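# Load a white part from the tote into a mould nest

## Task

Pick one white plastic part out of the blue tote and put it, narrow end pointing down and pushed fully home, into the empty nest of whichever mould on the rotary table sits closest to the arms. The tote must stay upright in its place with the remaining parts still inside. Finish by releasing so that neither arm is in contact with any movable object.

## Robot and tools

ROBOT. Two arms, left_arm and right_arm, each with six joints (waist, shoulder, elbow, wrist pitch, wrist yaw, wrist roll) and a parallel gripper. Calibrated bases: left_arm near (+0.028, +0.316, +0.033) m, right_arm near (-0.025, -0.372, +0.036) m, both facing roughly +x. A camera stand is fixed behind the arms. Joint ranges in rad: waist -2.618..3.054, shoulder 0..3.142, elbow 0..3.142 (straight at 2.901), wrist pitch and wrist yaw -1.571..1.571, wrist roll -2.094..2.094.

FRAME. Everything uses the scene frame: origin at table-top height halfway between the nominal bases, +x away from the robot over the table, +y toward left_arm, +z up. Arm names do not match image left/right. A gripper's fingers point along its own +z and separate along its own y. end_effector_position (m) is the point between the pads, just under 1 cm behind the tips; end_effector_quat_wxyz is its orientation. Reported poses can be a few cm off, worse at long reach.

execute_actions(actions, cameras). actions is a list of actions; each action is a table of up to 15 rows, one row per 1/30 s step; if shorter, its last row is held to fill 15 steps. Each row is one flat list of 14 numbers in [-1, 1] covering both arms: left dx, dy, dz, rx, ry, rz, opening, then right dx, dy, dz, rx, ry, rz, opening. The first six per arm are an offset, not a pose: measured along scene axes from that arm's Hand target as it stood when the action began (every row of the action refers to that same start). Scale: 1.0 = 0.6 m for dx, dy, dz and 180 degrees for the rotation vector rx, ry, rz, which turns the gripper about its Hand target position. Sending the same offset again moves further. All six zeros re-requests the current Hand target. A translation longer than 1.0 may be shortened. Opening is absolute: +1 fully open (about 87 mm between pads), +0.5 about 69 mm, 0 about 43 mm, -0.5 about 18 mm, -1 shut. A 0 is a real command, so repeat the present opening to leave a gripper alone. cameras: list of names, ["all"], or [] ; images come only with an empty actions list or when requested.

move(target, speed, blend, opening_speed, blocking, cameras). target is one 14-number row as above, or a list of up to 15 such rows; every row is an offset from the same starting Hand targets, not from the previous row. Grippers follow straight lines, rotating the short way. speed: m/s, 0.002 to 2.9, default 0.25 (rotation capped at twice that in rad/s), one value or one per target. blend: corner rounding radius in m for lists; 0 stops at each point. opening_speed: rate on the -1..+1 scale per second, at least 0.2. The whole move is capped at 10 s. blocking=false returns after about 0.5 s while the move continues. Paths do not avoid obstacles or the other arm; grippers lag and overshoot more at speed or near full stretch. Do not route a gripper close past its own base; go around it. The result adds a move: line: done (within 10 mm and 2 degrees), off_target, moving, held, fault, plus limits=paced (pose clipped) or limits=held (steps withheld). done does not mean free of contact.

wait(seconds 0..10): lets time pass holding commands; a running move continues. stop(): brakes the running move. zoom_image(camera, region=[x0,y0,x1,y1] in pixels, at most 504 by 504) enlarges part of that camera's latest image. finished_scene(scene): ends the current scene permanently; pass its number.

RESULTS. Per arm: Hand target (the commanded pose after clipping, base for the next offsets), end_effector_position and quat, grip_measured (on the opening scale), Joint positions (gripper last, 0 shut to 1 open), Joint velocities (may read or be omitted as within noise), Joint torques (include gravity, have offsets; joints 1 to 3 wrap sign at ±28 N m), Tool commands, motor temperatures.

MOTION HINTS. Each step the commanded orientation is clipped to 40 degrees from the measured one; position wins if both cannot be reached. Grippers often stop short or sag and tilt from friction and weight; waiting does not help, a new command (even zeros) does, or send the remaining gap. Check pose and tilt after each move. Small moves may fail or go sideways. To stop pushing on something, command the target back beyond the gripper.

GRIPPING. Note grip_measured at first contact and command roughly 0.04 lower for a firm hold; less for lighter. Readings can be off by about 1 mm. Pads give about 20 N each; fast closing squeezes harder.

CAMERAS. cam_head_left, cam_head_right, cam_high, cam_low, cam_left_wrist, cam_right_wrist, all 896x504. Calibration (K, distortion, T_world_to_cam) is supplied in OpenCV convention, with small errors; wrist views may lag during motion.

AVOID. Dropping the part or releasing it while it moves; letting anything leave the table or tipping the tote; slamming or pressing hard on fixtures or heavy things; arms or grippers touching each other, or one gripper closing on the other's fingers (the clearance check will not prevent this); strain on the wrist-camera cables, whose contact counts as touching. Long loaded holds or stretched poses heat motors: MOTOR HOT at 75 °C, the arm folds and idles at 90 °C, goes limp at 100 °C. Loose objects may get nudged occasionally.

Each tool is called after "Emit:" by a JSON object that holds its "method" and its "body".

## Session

Emit:
{"method": "execute_actions", "body": {"actions": []}}

Emit:
{"method": "zoom_image", "body": {"camera": "cam_head_right", "region": [220, 200, 560, 360]}}

Emit:
{"method": "zoom_image", "body": {"camera": "cam_high", "region": [160, 160, 540, 340]}}

Scene clock: 0.00 s.
left_arm: end_effector_position=(+0.4068, +0.3011, +0.1317) grip_measured=+1.000 end_effector_quat_wxyz=(+0.679, -0.011, +0.734, -0.005) | right_arm: end_effector_position=(+0.3486, -0.4057, +0.1202) grip_measured=+0.985 end_effector_quat_wxyz=(+0.669, +0.090, +0.736, -0.043)
Joint positions: left_arm=[-0.062 1.517 0.241 1.198 -0.082 -0.028 1] | right_arm=[0.001 1.579 0.217 1.26 0.162 0.074 0.993]
Joint velocities: within noise
Joint torques (N m): no reading
Motor temperatures (°C): left_arm=[29 29 34 28 27 29 28] | right_arm=[29 33 33 28 27 28 31]
Heat: left arm: 34 °C; right arm: 33 °C.
Hand target: left_arm +0.4085, +0.3010, +0.1357; +0.683, -0.011, +0.730, -0.005 | right_arm +0.3517, -0.4058, +0.1280; +0.679, +0.091, +0.728, -0.042
Tool commands: left_gripper/opening=+1.0 right_gripper/opening=+1.0
camera_calibration:
cam_left_wrist: T_world_to_cam=[[0.00186003, -0.999599, 0.0282396, 0.293161], [-0.818279, -0.0177541, -0.574547, 0.435696], [0.574818, -0.0220392, -0.817984, 0.0190765], [0, 0, 0, 1]] pos_world=[0.34501, 0.3012, 0.257654]
cam_right_wrist: T_world_to_cam=[[-0.203582, -0.97783, -0.0490167, -0.323872], [-0.790327, 0.193682, -0.581266, 0.449323], [0.577873, -0.079596, -0.812236, 0.00913891], [0, 0, 0, 1]] pos_world=[0.283896, -0.402991, 0.252724]

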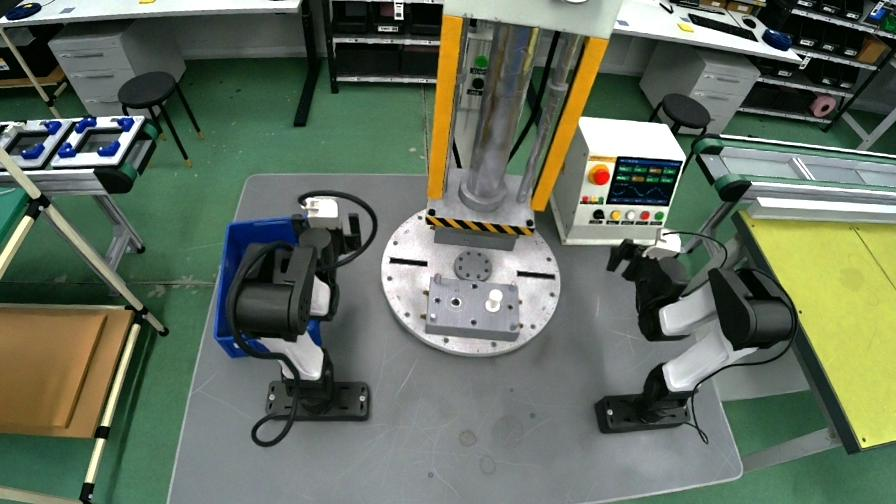

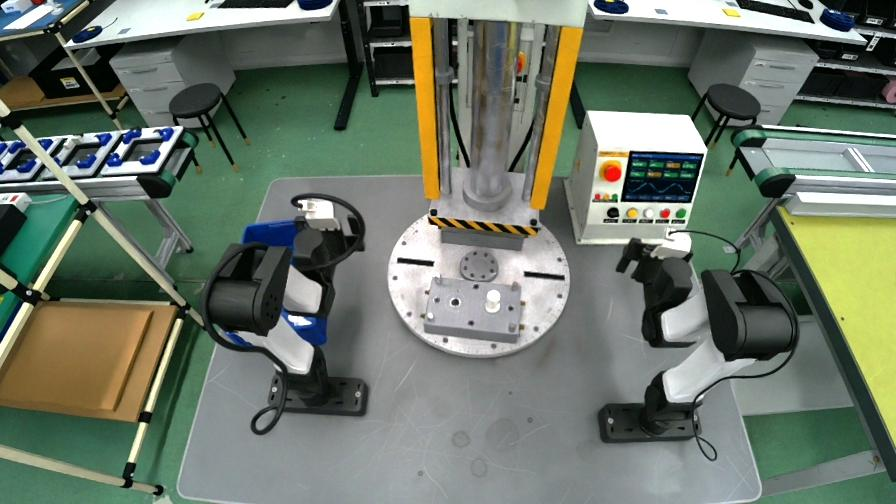

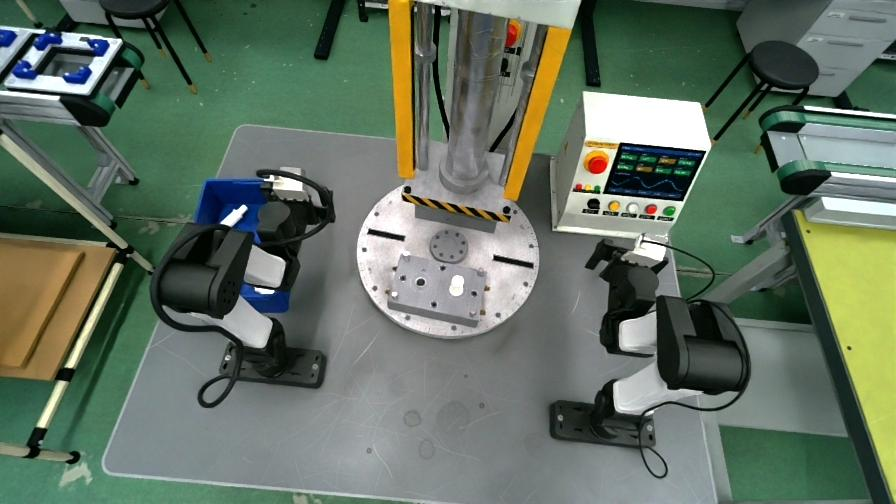

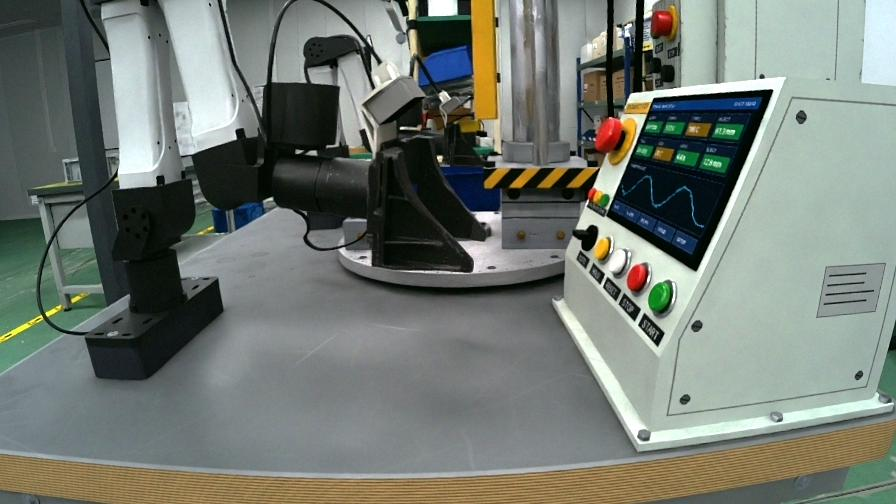

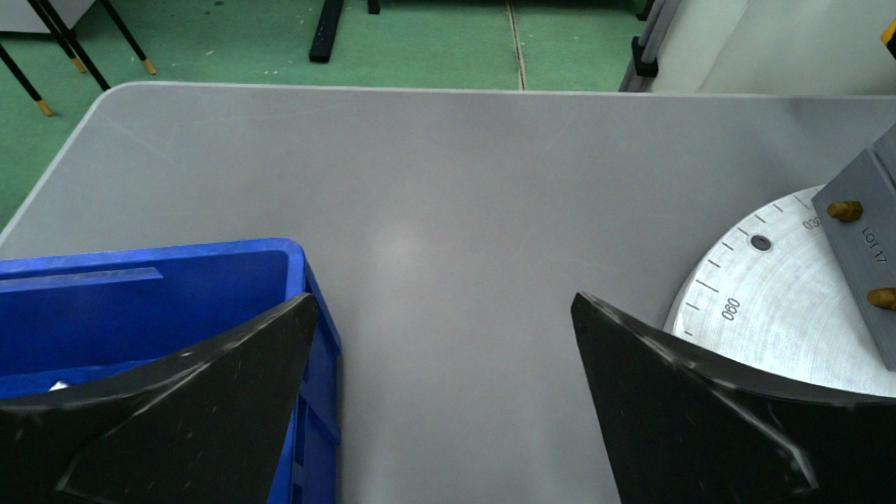

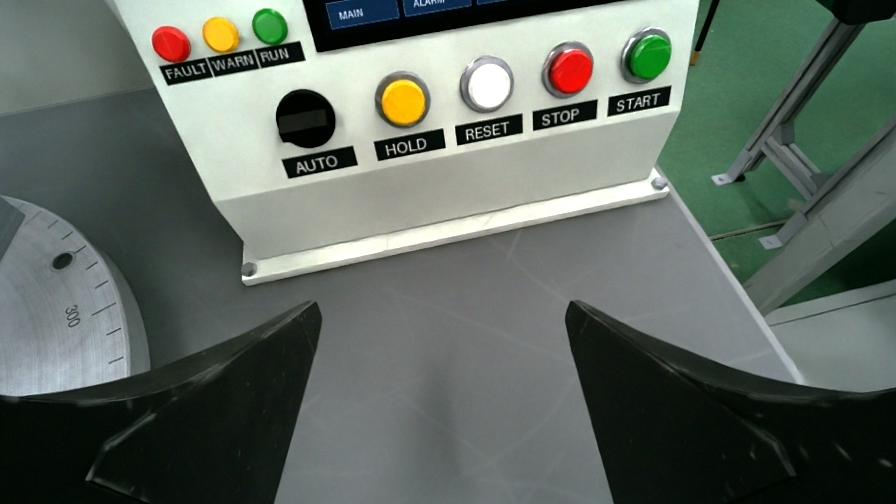

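Scaled by 1.482 from the camera's 896x504 image, which has a finer 1280x720 frame.

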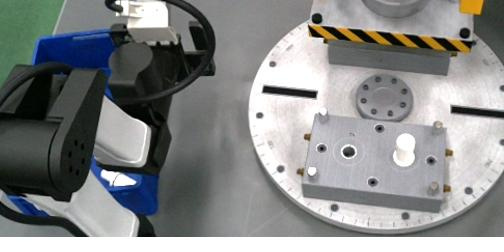

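Scaled by 1.326 from the camera's 896x504 image, which has a finer 1280x720 frame.

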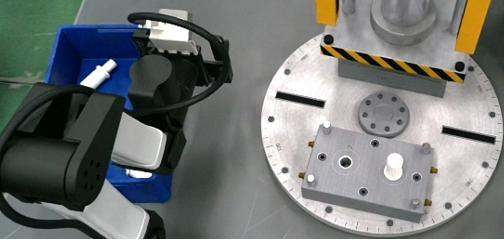

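Emit:
{"method": "move", "body": {"target": [[0,0,0.33,0,0,0,1,0,0,0,0,0,0,1],[-0.2,0.21,0.33,0,0.111,0,0.6,0,0,0,0,0,0,1]], "blend": 0.03, "cameras": ["cam_left_wrist","cam_head_right","cam_high"]}}

Emit:
{"method": "zoom_image", "body": {"camera": "cam_left_wrist", "region": [200, 60, 640, 500]}}

Scene clock: 8.50 s.
left_arm: end_effector_position=(+0.2878, +0.4254, +0.3254) grip_measured=+0.600 end_effector_quat_wxyz=(+0.541, -0.019, +0.841, -0.006) | right_arm: end_effector_position=(+0.3486, -0.4057, +0.1202) grip_measured=+0.985 end_effector_quat_wxyz=(+0.669, +0.090, +0.736, -0.043)
Joint positions: left_arm=[0.759 0.971 1.187 -0.767 0.657 0.325 0.8] | right_arm=[0.001 1.579 0.217 1.26 0.162 0.074 0.993]
Joint torques (N m): left_arm=[1.4 -0.79 10.58 1.56 0.47 0.14] | right_arm=[-0.28 -4.48 4.48 2.25 0.08 -0.02]
Heat: left arm: 35 °C; right arm: 34 °C.
Hand target: left_arm +0.2885, +0.4269, +0.3336; +0.546, -0.011, +0.838, -0.003 | right_arm +0.3517, -0.4058, +0.1280; +0.679, +0.091, +0.728, -0.042
Off the commanded pose: left_arm 0.009 m, 1 deg | right_arm 0.008 m, 1 deg.
move: done
camera_calibration:
cam_left_wrist: T_world_to_cam=[[0.0208034, -0.998957, 0.0406348, 0.402335], [-0.965507, -0.0306247, -0.258569, 0.396743], [0.259544, -0.0338541, -0.965138, 0.392299], [0, 0, 0, 1]] pos_world=[0.27287, 0.427346, 0.464859]
Images, in order (width x height): cam_head_right 896x504, cam_high 896x504, cam_left_wrist 896x504.

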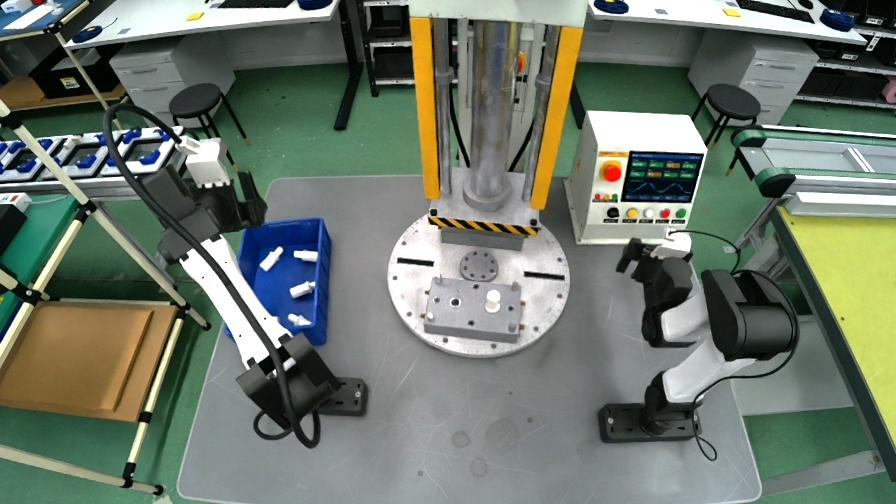

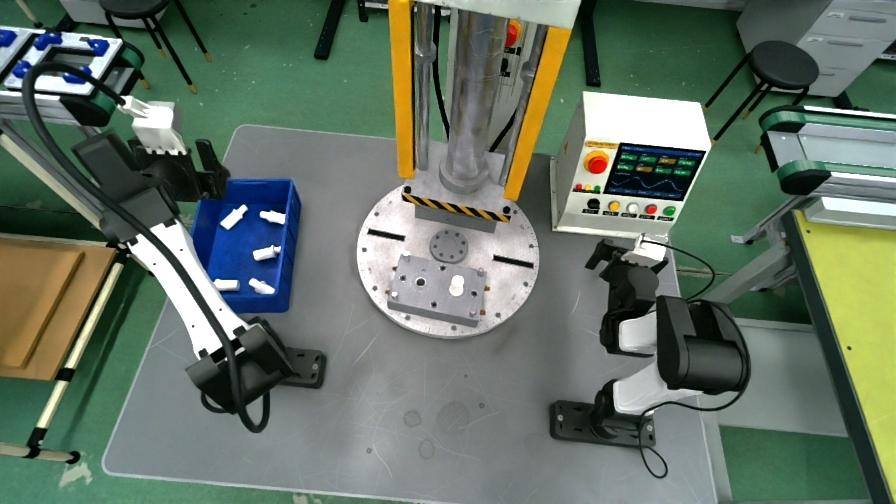

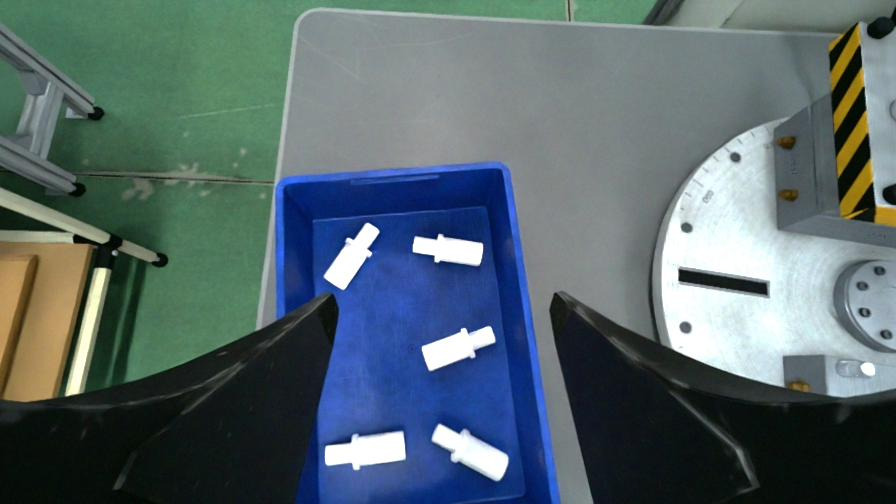

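Scaled by 1.145 from the camera's 896x504 image, which has a finer 1280x720 frame.

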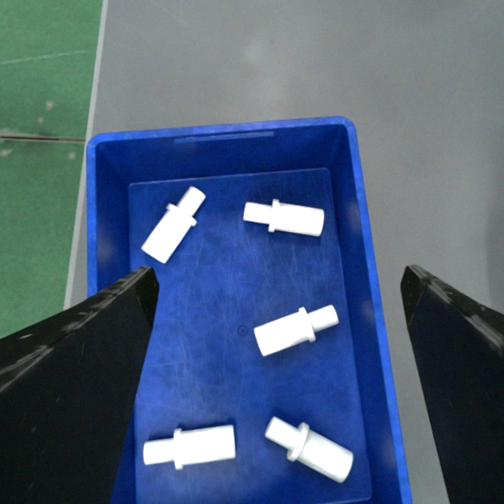

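Emit:
{"method": "move", "body": {"target": [[0,0,-0.15,-0.2344,0.1785,0.551,0.3,0,0,0,0,0,0,1],[0,-0.008,-0.36,-0.2344,0.1785,0.551,0.3,0,0,0,0,0,0,1]], "cameras": ["cam_left_wrist","cam_head_right"]}}

Scene clock: 44.27 s.
left_arm: end_effector_position=(+0.2875, +0.4237, +0.1236) grip_measured=+0.300 end_effector_quat_wxyz=(-0.106, +0.791, -0.587, -0.136) | right_arm: end_effector_position=(+0.3486, -0.4057, +0.1202) grip_measured=+0.985 end_effector_quat_wxyz=(+0.669, +0.090, +0.736, -0.043)
Joint positions: left_arm=[0.332 1.598 1.226 -1.181 -0.346 -1.542 0.65] | right_arm=[0.001 1.579 0.217 1.26 0.162 0.074 0.993]
Joint torques (N m): left_arm=[0.03 -4.57 6.26 0.38 -0.22 -0.11] | right_arm=[-0.36 -4.36 4.63 2.22 0.06 0.03]
Motor temperatures (°C): left_arm=[29 29 39 31 27 29 28] | right_arm=[29 34 35 34 27 28 31]
Heat: left arm: 39 °C; right arm: 35 °C.
Hand target: left_arm +0.2886, +0.4222, +0.1178; -0.104, +0.792, -0.586, -0.140 | right_arm +0.3517, -0.4058, +0.1280; +0.679, +0.091, +0.728, -0.042
Off the commanded pose: left_arm 0.006 m, 1 deg | right_arm 0.008 m, 1 deg.
move: done
camera_calibration:
cam_left_wrist: T_world_to_cam=[[0.95642, 0.291485, 0.0172254, -0.403967], [0.242577, -0.826009, 0.508788, 0.239056], [0.162533, -0.482437, -0.860719, 0.402534], [0, 0, 0, 1]] pos_world=[0.262947, 0.50941, 0.231798]
Images, in order (width x height): cam_head_right 896x504, cam_left_wrist 896x504.

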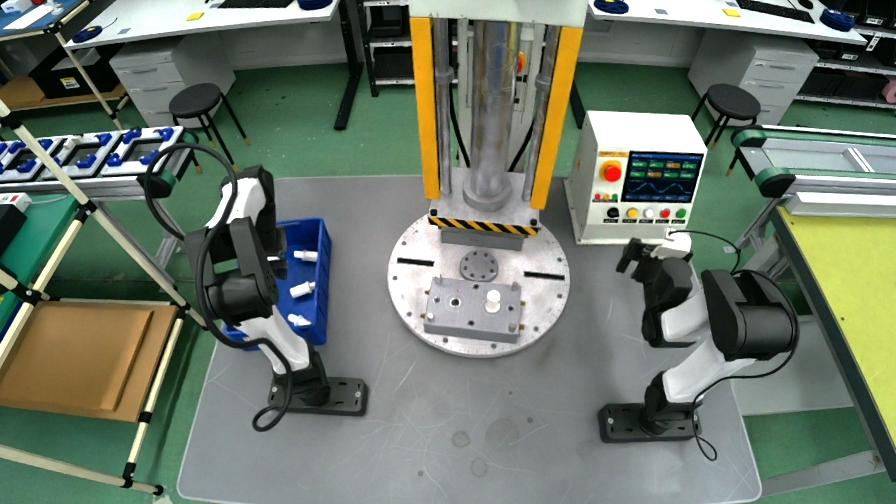

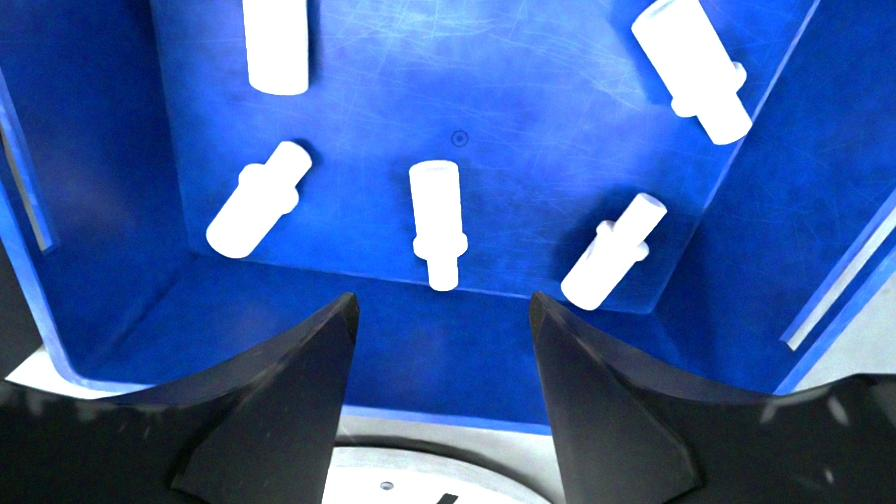

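Emit:
{"method": "move", "body": {"target": [[0.001,-0.003,-0.13,0,0,0,0.3,0,0,0,0,0,0,1],[0.001,-0.003,-0.172,0,0,0,0.3,0,0,0,0,0,0,1]], "speed": [0.12,0.05], "cameras": ["cam_left_wrist","cam_head_right"]}}

Scene clock: 55.87 s.
left_arm: end_effector_position=(+0.2909, +0.4227, +0.0214) grip_measured=+0.300 end_effector_quat_wxyz=(-0.108, +0.791, -0.587, -0.135) | right_arm: end_effector_position=(+0.3486, -0.4057, +0.1202) grip_measured=+0.985 end_effector_quat_wxyz=(+0.669, +0.090, +0.736, -0.043)
Joint positions: left_arm=[0.325 1.74 0.95 -0.762 -0.346 -1.549 0.65] | right_arm=[0.001 1.579 0.217 1.26 0.162 0.074 0.993]
Joint torques (N m): left_arm=[0.02 -4.77 5.3 0.4 -0.22 -0.11] | right_arm=[-0.39 -4.41 4.63 2.24 0.1 -0.01]
Heat: left arm: 39 °C; right arm: 36 °C.
Hand target: left_arm +0.2891, +0.4203, +0.0145; -0.104, +0.791, -0.586, -0.140 | right_arm +0.3517, -0.4058, +0.1280; +0.679, +0.091, +0.728, -0.042
Off the commanded pose: left_arm 0.007 m, 1 deg | right_arm 0.008 m, 1 deg.
move: done
camera_calibration:
cam_left_wrist: T_world_to_cam=[[0.956372, 0.291385, 0.0211492, -0.405252], [0.24059, -0.826585, 0.508796, 0.290269], [0.165737, -0.48151, -0.860627, 0.31235], [0, 0, 0, 1]] pos_world=[0.265968, 0.508416, 0.129699]
Images, in order (width x height): cam_head_right 896x504, cam_left_wrist 896x504.

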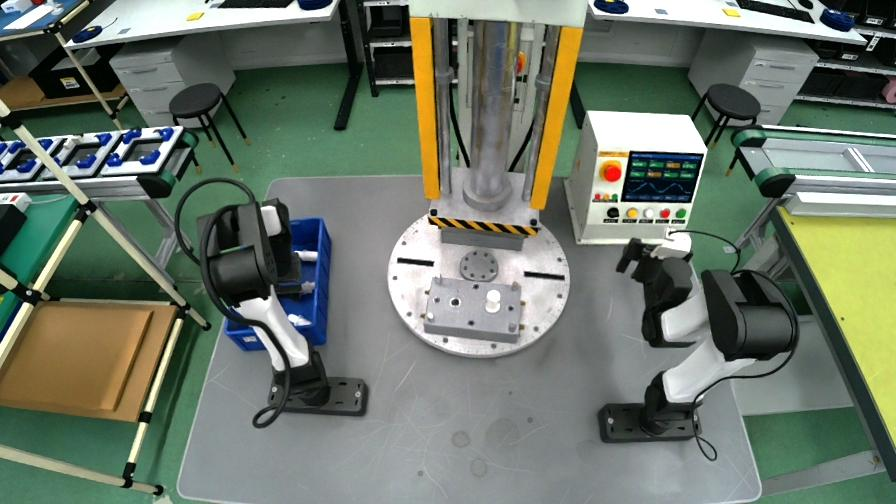

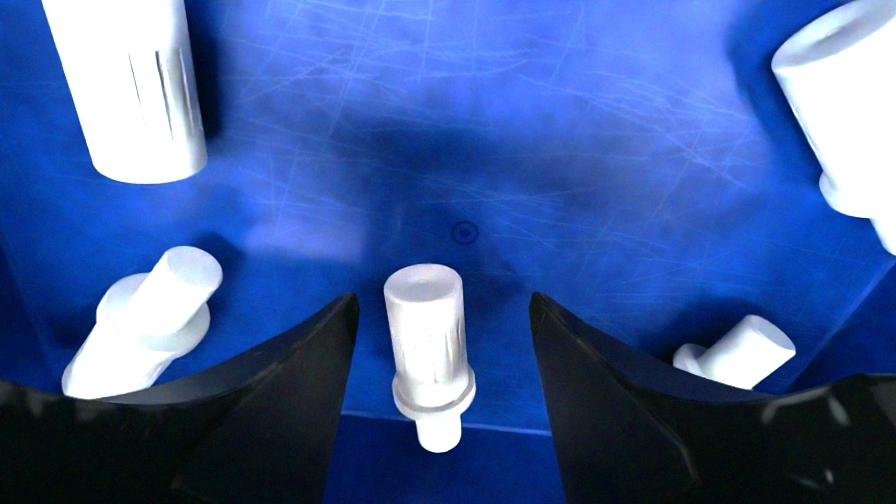

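Emit:
{"method": "move", "body": {"target": [[-0.009,-0.003,0,0,0,0,0.3,0,0,0,0,0,0,1],[-0.009,-0.003,0,0,0,0,-0.6,0,0,0,0,0,0,1],[0,0,0.24,0,0,0,-0.6,0,0,0,0,0,0,1],[0,-0.25,0.24,0,0,-0.594,-0.6,0,0,0,0,0,0,1],[0,-0.25,0.06,0,0,-0.594,-0.6,0,0,0,0,0,0,1]], "speed": [0.04,0.1,0.15,0.4,0.12], "opening_speed": 1.0, "cameras": ["cam_left_wrist","cam_head_right"]}}

Scene clock: 72.93 s.
left_arm: end_effector_position=(+0.2891, +0.2730, +0.0554) grip_measured=-0.343 end_effector_quat_wxyz=(+0.177, -0.009, +0.984, +0.004) | right_arm: end_effector_position=(+0.3486, -0.4057, +0.1202) grip_measured=+0.985 end_effector_quat_wxyz=(+0.669, +0.090, +0.736, -0.043)
Joint positions: left_arm=[-0.172 1.452 0.786 -0.557 -0.075 -0.189 0.329] | right_arm=[0.001 1.579 0.217 1.26 0.162 0.074 0.993]
Joint torques (N m): left_arm=[0.31 -3.6 6.56 1.15 0.15 0.1] | right_arm=[-0.4 -4.4 4.6 2.24 0.07 0.02]
Heat: left arm: 39 °C; right arm: 36 °C.
Hand target: left_arm +0.2892, +0.2704, +0.0505; +0.174, -0.001, +0.985, +0.000 | right_arm +0.3517, -0.4058, +0.1280; +0.679, +0.091, +0.728, -0.042
Off the commanded pose: left_arm 0.006 m, 1 deg | right_arm 0.008 m, 1 deg.
move: done
camera_calibration:
cam_left_wrist: T_world_to_cam=[[0.0222816, -0.999743, 0.00412751, 0.262884], [-0.865005, -0.0172083, 0.501468, 0.248698], [-0.501268, -0.0147438, -0.865167, 0.335401], [0, 0, 0, 1]] pos_world=[0.377393, 0.272041, 0.164378]
Images, in order (width x height): cam_head_right 896x504, cam_left_wrist 896x504.

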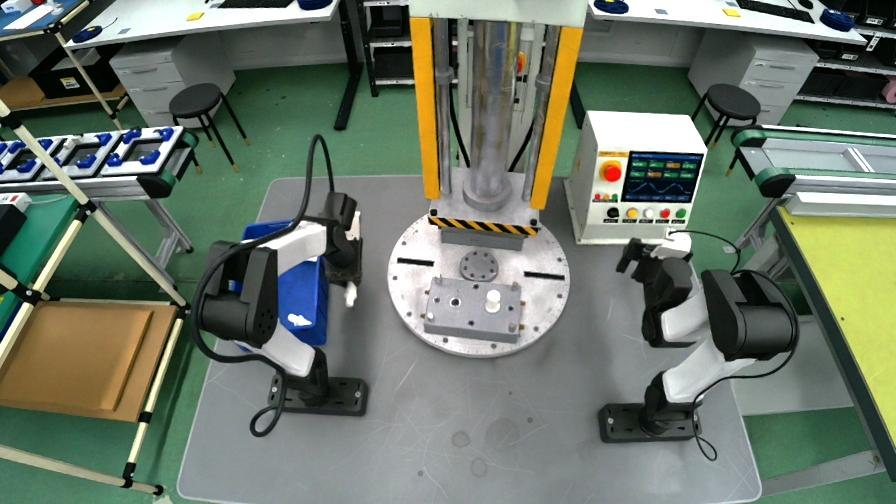

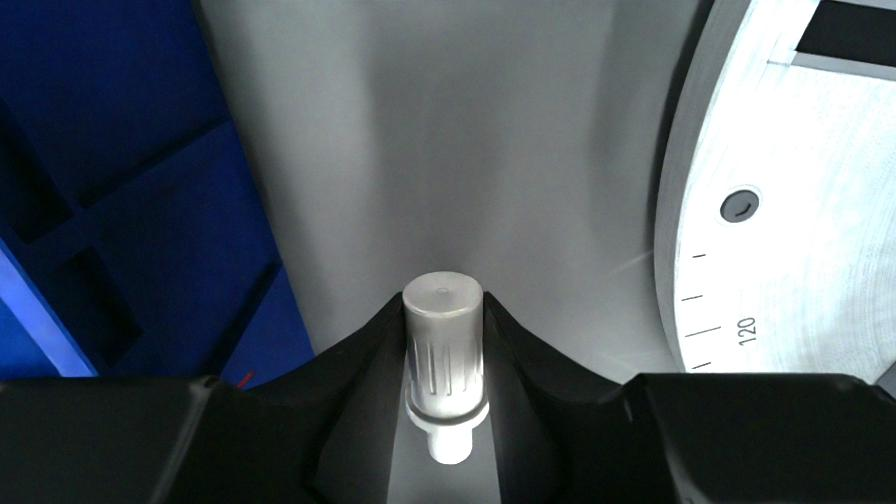

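Emit:
{"method": "move", "body": {"target": [[0,-0.012,-0.05,0,0,0,-0.6,0,0,0,0,0,0,1],[0,-0.012,-0.068,0,0,0,-0.6,0,0,0,0,0,0,1],[0,-0.012,-0.064,0,0,0,0,0,0,0,0,0,0,1],[0,-0.012,0.03,0,0,0,0.1,0,0,0,0,0,0,1],[0,-0.012,0.04,0,0.194,0,0.1,0,0,0,0,0,0,1]], "speed": [0.1,0.025,0.03,0.08,0.18], "opening_speed": 0.7, "cameras": ["cam_left_wrist","cam_head_right"]}}

Scene clock: 89.33 s.
left_arm: end_effector_position=(+0.2852, +0.2634, +0.0754) grip_measured=+0.100 end_effector_quat_wxyz=(-0.125, -0.001, +0.992, +0.007) | right_arm: end_effector_position=(+0.3486, -0.4057, +0.1202) grip_measured=+0.985 end_effector_quat_wxyz=(+0.669, +0.090, +0.736, -0.043)
Joint positions: left_arm=[-0.148 1.981 1.413 -1.251 0.026 -0.158 0.55] | right_arm=[0.001 1.579 0.217 1.26 0.162 0.074 0.993]
Joint torques (N m): left_arm=[1.39 -6.34 8.73 -0.24 0.24 0.11] | right_arm=[-0.39 -4.36 4.59 2.25 0.06 0.01]
Heat: left arm: 40 °C; right arm: 36 °C.
Hand target: left_arm +0.2892, +0.2632, +0.0745; -0.129, -0.001, +0.992, +0.000 | right_arm +0.3517, -0.4058, +0.1280; +0.679, +0.091, +0.728, -0.042
Off the commanded pose: left_arm 0.004 m, 1 deg | right_arm 0.008 m, 1 deg.
move: done; target 4's new opening was sent with left_arm's hand 0.015 m and 2 deg from that target
camera_calibration:
cam_left_wrist: T_world_to_cam=[[0.00755187, -0.999937, -0.00831122, 0.258466], [-0.426586, -0.0107387, 0.904383, 0.0780567], [-0.904415, -0.00328434, -0.42664, 0.429606], [0, 0, 0, 1]] pos_world=[0.419889, 0.260699, 0.114842]
Images, in order (width x height): cam_head_right 896x504, cam_left_wrist 896x504.

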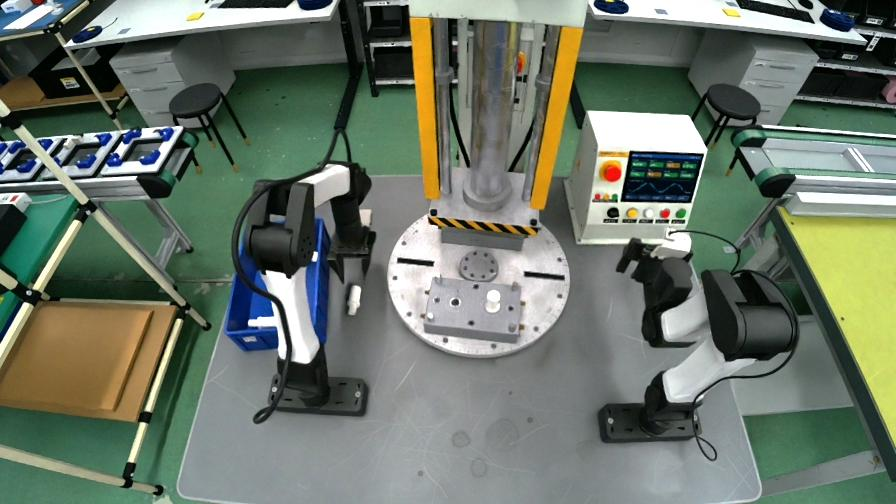

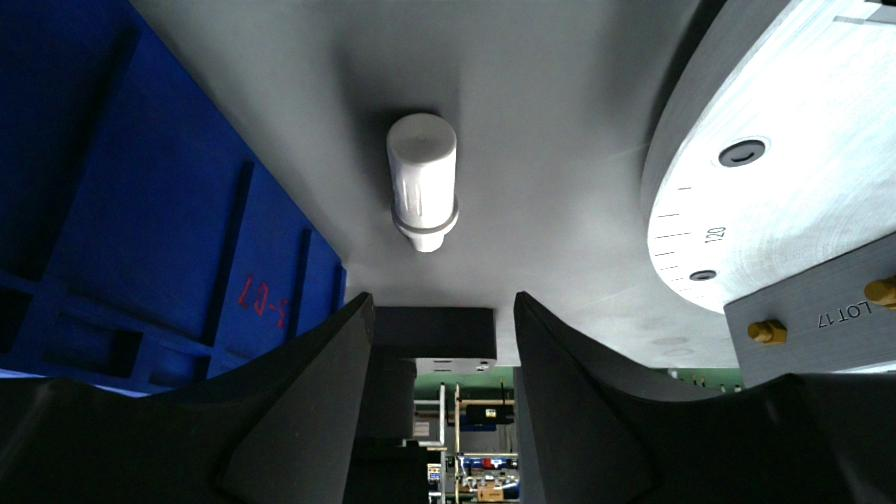

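Emit:
{"method": "move", "body": {"target": [[-0.0155,0.0075,-0.06,0,0,0,0.1,0,0,0,0,0,0,1],[-0.0155,0.0075,-0.108,0,0,0,0.1,0,0,0,0,0,0,1]], "speed": [0.08,0.03], "cameras": ["cam_left_wrist"]}}

Scene clock: 102.77 s.
left_arm: end_effector_position=(+0.2827, +0.2664, +0.0175) grip_measured=+0.100 end_effector_quat_wxyz=(-0.120, +0.000, +0.993, +0.005) | right_arm: end_effector_position=(+0.3486, -0.4057, +0.1202) grip_measured=+0.985 end_effector_quat_wxyz=(+0.669, +0.090, +0.736, -0.043)
Joint positions: left_arm=[-0.139 2.054 1.273 -1.029 0.026 -0.149 0.55] | right_arm=[0.001 1.579 0.217 1.26 0.162 0.074 0.993]
Joint torques (N m): left_arm=[1.37 -6.48 4.92 0.01 0.22 0.11] | right_arm=[-0.32 -4.34 4.55 2.24 0.03 0]
Heat: left arm: 40 °C; right arm: 37 °C.
Hand target: left_arm +0.2799, +0.2677, +0.0097; -0.129, +0.000, +0.992, +0.000 | right_arm +0.3517, -0.4058, +0.1280; +0.679, +0.091, +0.728, -0.042
Off the commanded pose: left_arm 0.008 m, 1 deg | right_arm 0.008 m, 1 deg.
move: done
camera_calibration:
cam_left_wrist: T_world_to_cam=[[0.00783349, -0.999958, -0.00470998, 0.260983], [-0.435, -0.00764875, 0.900398, 0.130977], [-0.900396, -0.00500442, -0.435042, 0.402035], [0, 0, 0, 1]] pos_world=[0.416921, 0.263986, 0.0581993]
Images, in order (width x height): cam_left_wrist 896x504.

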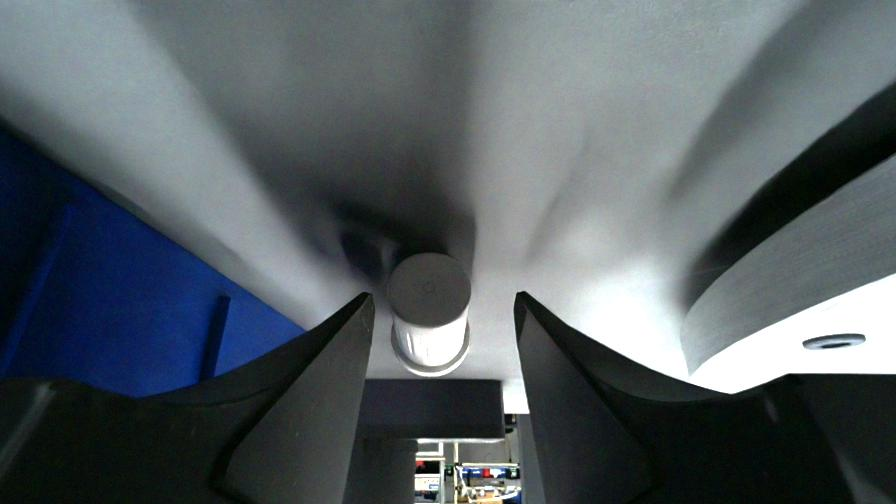

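Emit:
{"method": "move", "body": {"target": [[0,0.006,0,0,0,0,0.1,0,0,0,0,0,0,1],[0,0.006,0,0,0,0,-0.6,0,0,0,0,0,0,1],[0,0,0.35,0,0,0,-0.6,0,0,0,0,0,0,1],[-0.15,-0.23,0.4,-0.246,-0.472,-0.234,-0.6,0,0,0,0,0,0,1],[-0.077,-0.4,0.262,-0.246,-0.472,-0.234,-0.6,0,0,0,0,0,0,1]], "speed": [0.05,0.1,0.2,0.45,0.15], "opening_speed": 1.0, "cameras": ["cam_left_wrist","cam_head_right","cam_high","cam_low"]}}

Emit:
{"method": "zoom_image", "body": {"camera": "cam_head_right", "region": [415, 255, 540, 355]}}

Emit:
{"method": "zoom_image", "body": {"camera": "cam_left_wrist", "region": [300, 150, 600, 450]}}

Emit:
{"method": "zoom_image", "body": {"camera": "cam_high", "region": [370, 230, 500, 330]}}

Scene clock: 126.13 s.
left_arm: end_effector_position=(+0.2336, +0.0282, +0.1689) grip_measured=-0.344 end_effector_quat_wxyz=(+0.554, +0.364, +0.690, -0.291) | right_arm: end_effector_position=(+0.3486, -0.4057, +0.1202) grip_measured=+0.985 end_effector_quat_wxyz=(+0.669, +0.090, +0.736, -0.043)
Joint positions: left_arm=[-0.921 1.078 0.364 0.495 0.036 0.009 0.328] | right_arm=[0.001 1.579 0.217 1.26 0.162 0.074 0.993]
Joint torques (N m): left_arm=[0.06 -1.74 6.93 2.2 -0.08 -0.06] | right_arm=[-0.32 -4.45 4.42 2.26 0.03 0]
Heat: left arm: 39 °C; right arm: 38 °C.
Hand target: left_arm +0.2337, +0.0276, +0.1670; +0.558, +0.359, +0.689, -0.291 | right_arm +0.3517, -0.4058, +0.1280; +0.679, +0.091, +0.728, -0.042
Off the commanded pose: left_arm 0.002 m, 1 deg | right_arm 0.008 m, 1 deg.
move: done
camera_calibration:
cam_left_wrist: T_world_to_cam=[[-0.828171, -0.560433, 0.00695486, 0.20474], [-0.501775, 0.735848, -0.454698, 0.195037], [0.24971, -0.380057, -0.890619, 0.24145], [0, 0, 0, 1]] pos_world=[0.207132, 0.0629904, 0.302299]
Images, in order (width x height): cam_head_right 896x504, cam_high 896x504, cam_low 896x504, cam_left_wrist 896x504.

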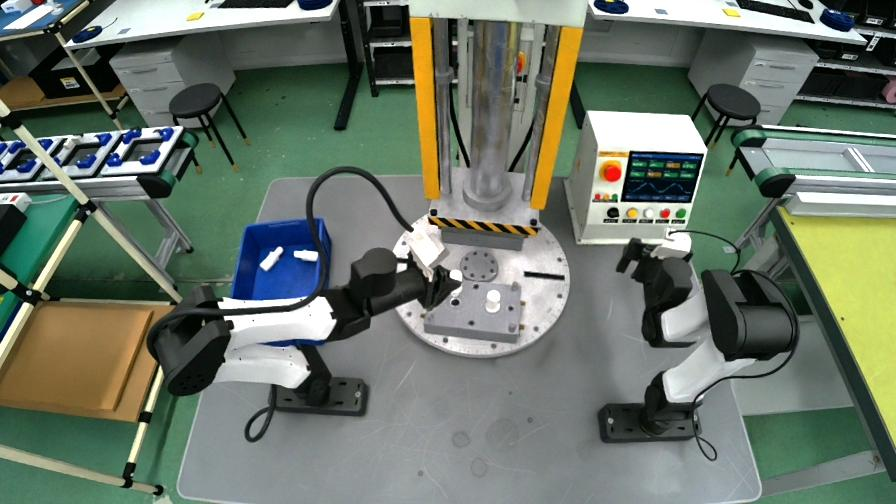

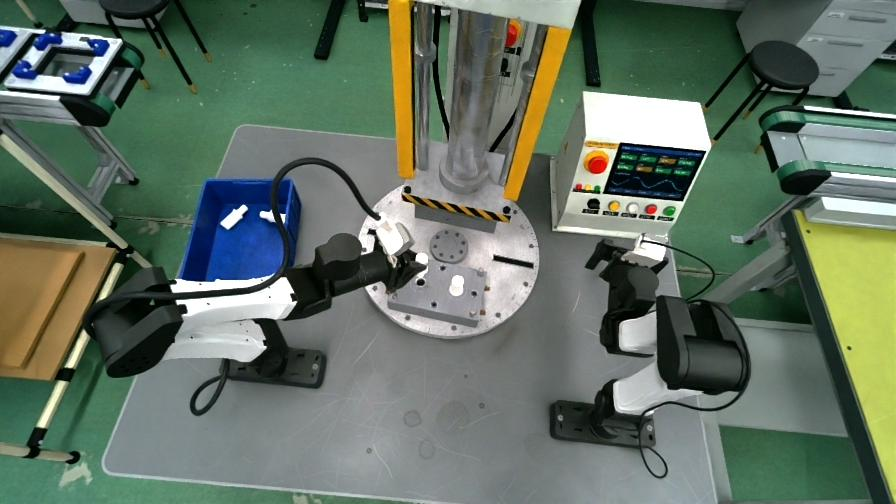

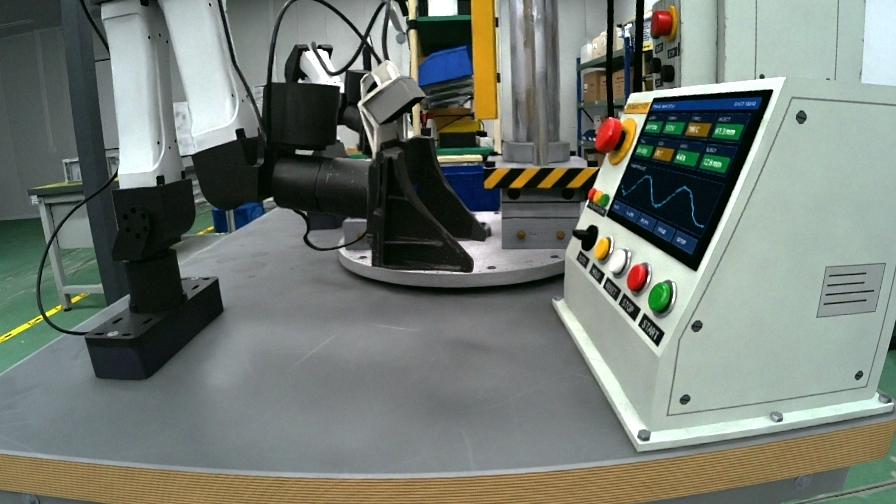

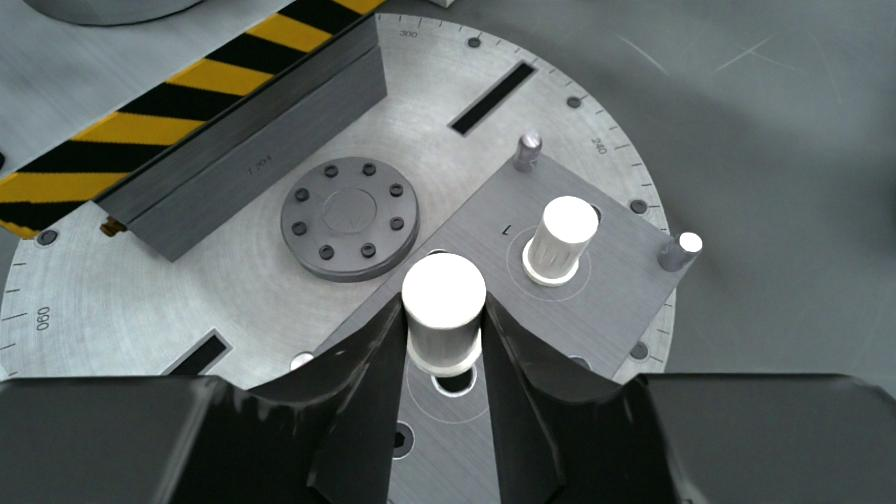

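Scaled by 4.032 from the camera's 896x504 image, which has a finer 1280x720 frame.

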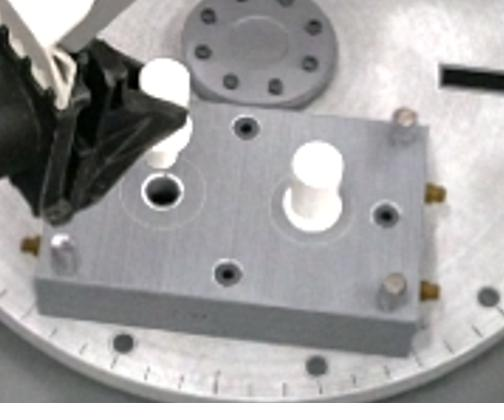

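Scaled by 1.680 from the camera's 896x504 image, which has a finer 1280x720 frame.

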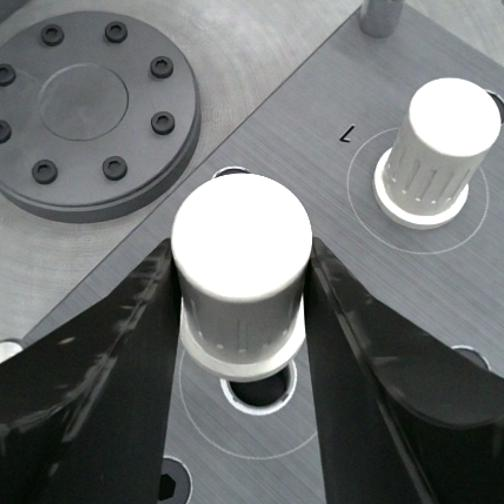

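Scaled by 3.877 from the camera's 896x504 image, which has a finer 1280x720 frame.

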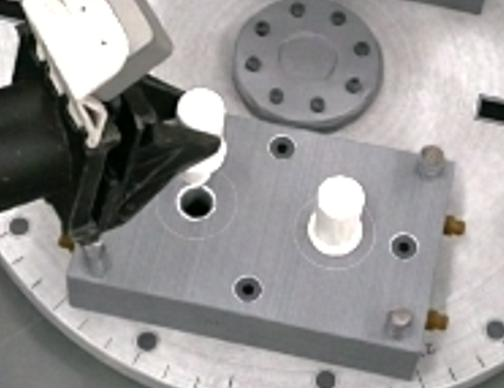

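Emit:
{"method": "move", "body": {"target": [-0.002,0.0018,-0.032,0,0,0,-0.6,0,0,0,0,0,0,1], "speed": 0.04, "cameras": ["cam_left_wrist","cam_head_right","cam_high"]}}

Emit:
{"method": "zoom_image", "body": {"camera": "cam_head_right", "region": [415, 255, 515, 335]}}

Emit:
{"method": "zoom_image", "body": {"camera": "cam_high", "region": [380, 240, 480, 320]}}

Scene clock: 140.20 s.
left_arm: end_effector_position=(+0.2328, +0.0295, +0.1491) grip_measured=-0.344 end_effector_quat_wxyz=(+0.554, +0.364, +0.690, -0.291) | right_arm: end_effector_position=(+0.3486, -0.4057, +0.1202) grip_measured=+0.985 end_effector_quat_wxyz=(+0.669, +0.090, +0.736, -0.043)
Joint positions: left_arm=[-0.921 1.14 0.301 0.62 0.035 0.009 0.328] | right_arm=[0.001 1.579 0.217 1.26 0.162 0.074 0.993]
Joint torques (N m): left_arm=[-0.1 -1.78 6.75 2.21 -0.09 -0.05] | right_arm=[-0.25 -4.42 4.56 2.23 0.08 0.02]
Heat: left arm: 39 °C; right arm: 38 °C.
Hand target: left_arm +0.2325, +0.0287, +0.1479; +0.558, +0.359, +0.689, -0.291 | right_arm +0.3517, -0.4058, +0.1280; +0.679, +0.091, +0.728, -0.042
Off the commanded pose: left_arm 0.002 m, 1 deg | right_arm 0.008 m, 1 deg.
move: done
camera_calibration:
cam_left_wrist: T_world_to_cam=[[-0.827977, -0.560721, 0.00688162, 0.204806], [-0.501996, 0.735681, -0.454723, 0.184717], [0.24991, -0.379954, -0.890606, 0.224357], [0, 0, 0, 1]] pos_world=[0.206233, 0.0641912, 0.282399]
Images, in order (width x height): cam_head_right 896x504, cam_high 896x504, cam_left_wrist 896x504.

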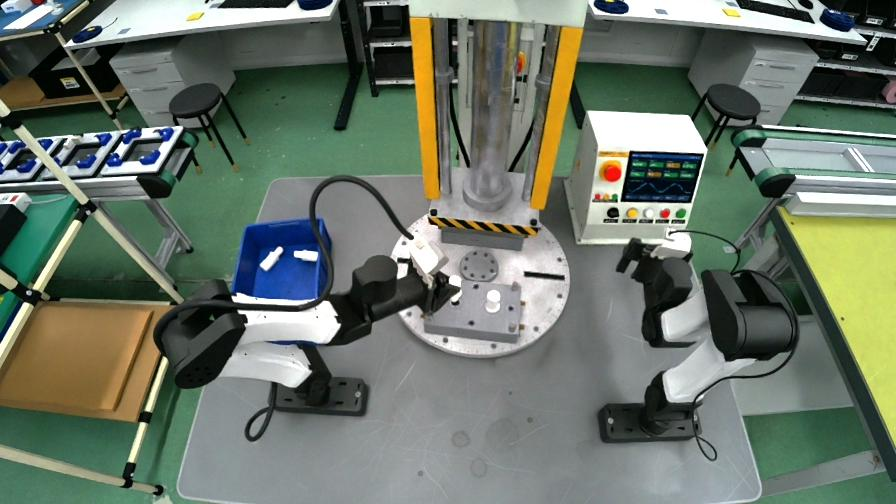

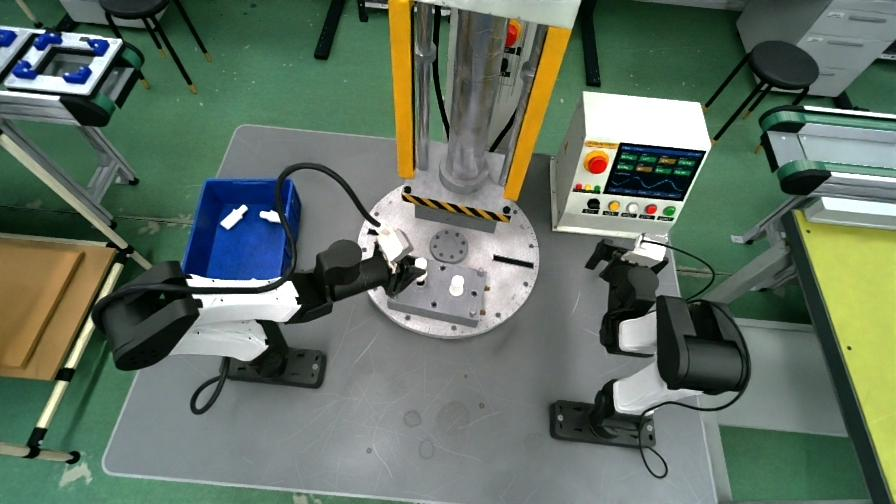

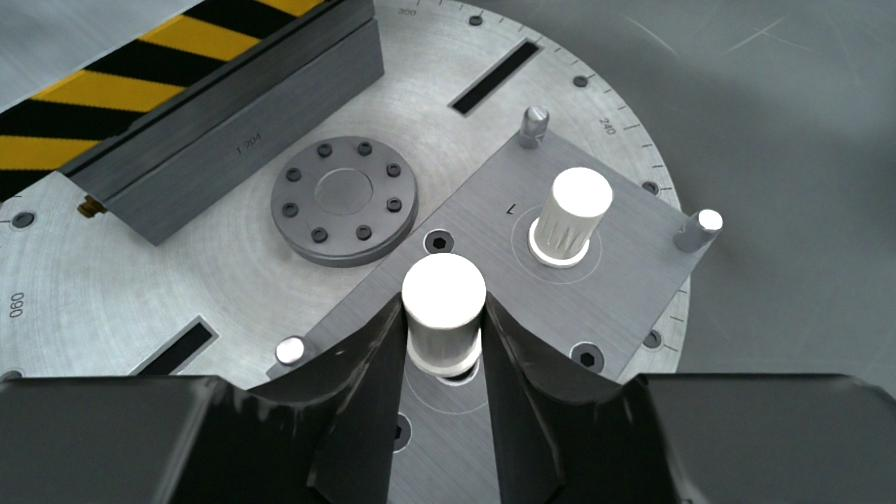

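Scaled by 5.040 from the camera's 896x504 image, which has a finer 1280x720 frame.

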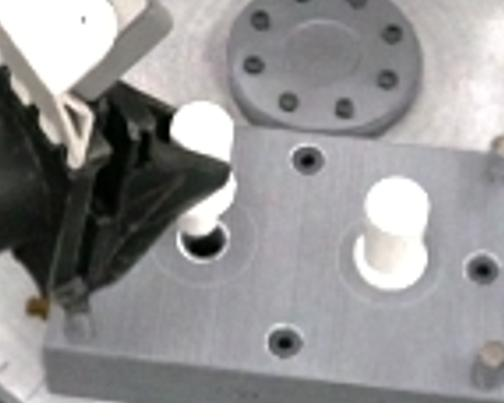

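Scaled by 5.040 from the camera's 896x504 image, which has a finer 1280x720 frame.

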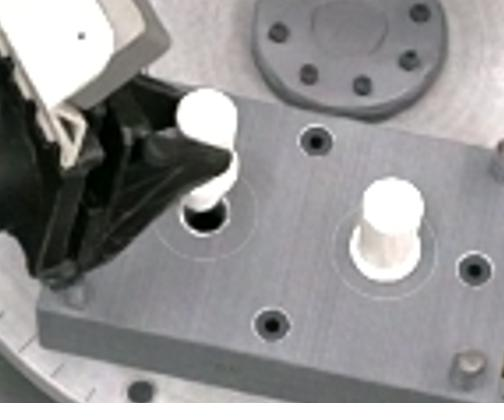

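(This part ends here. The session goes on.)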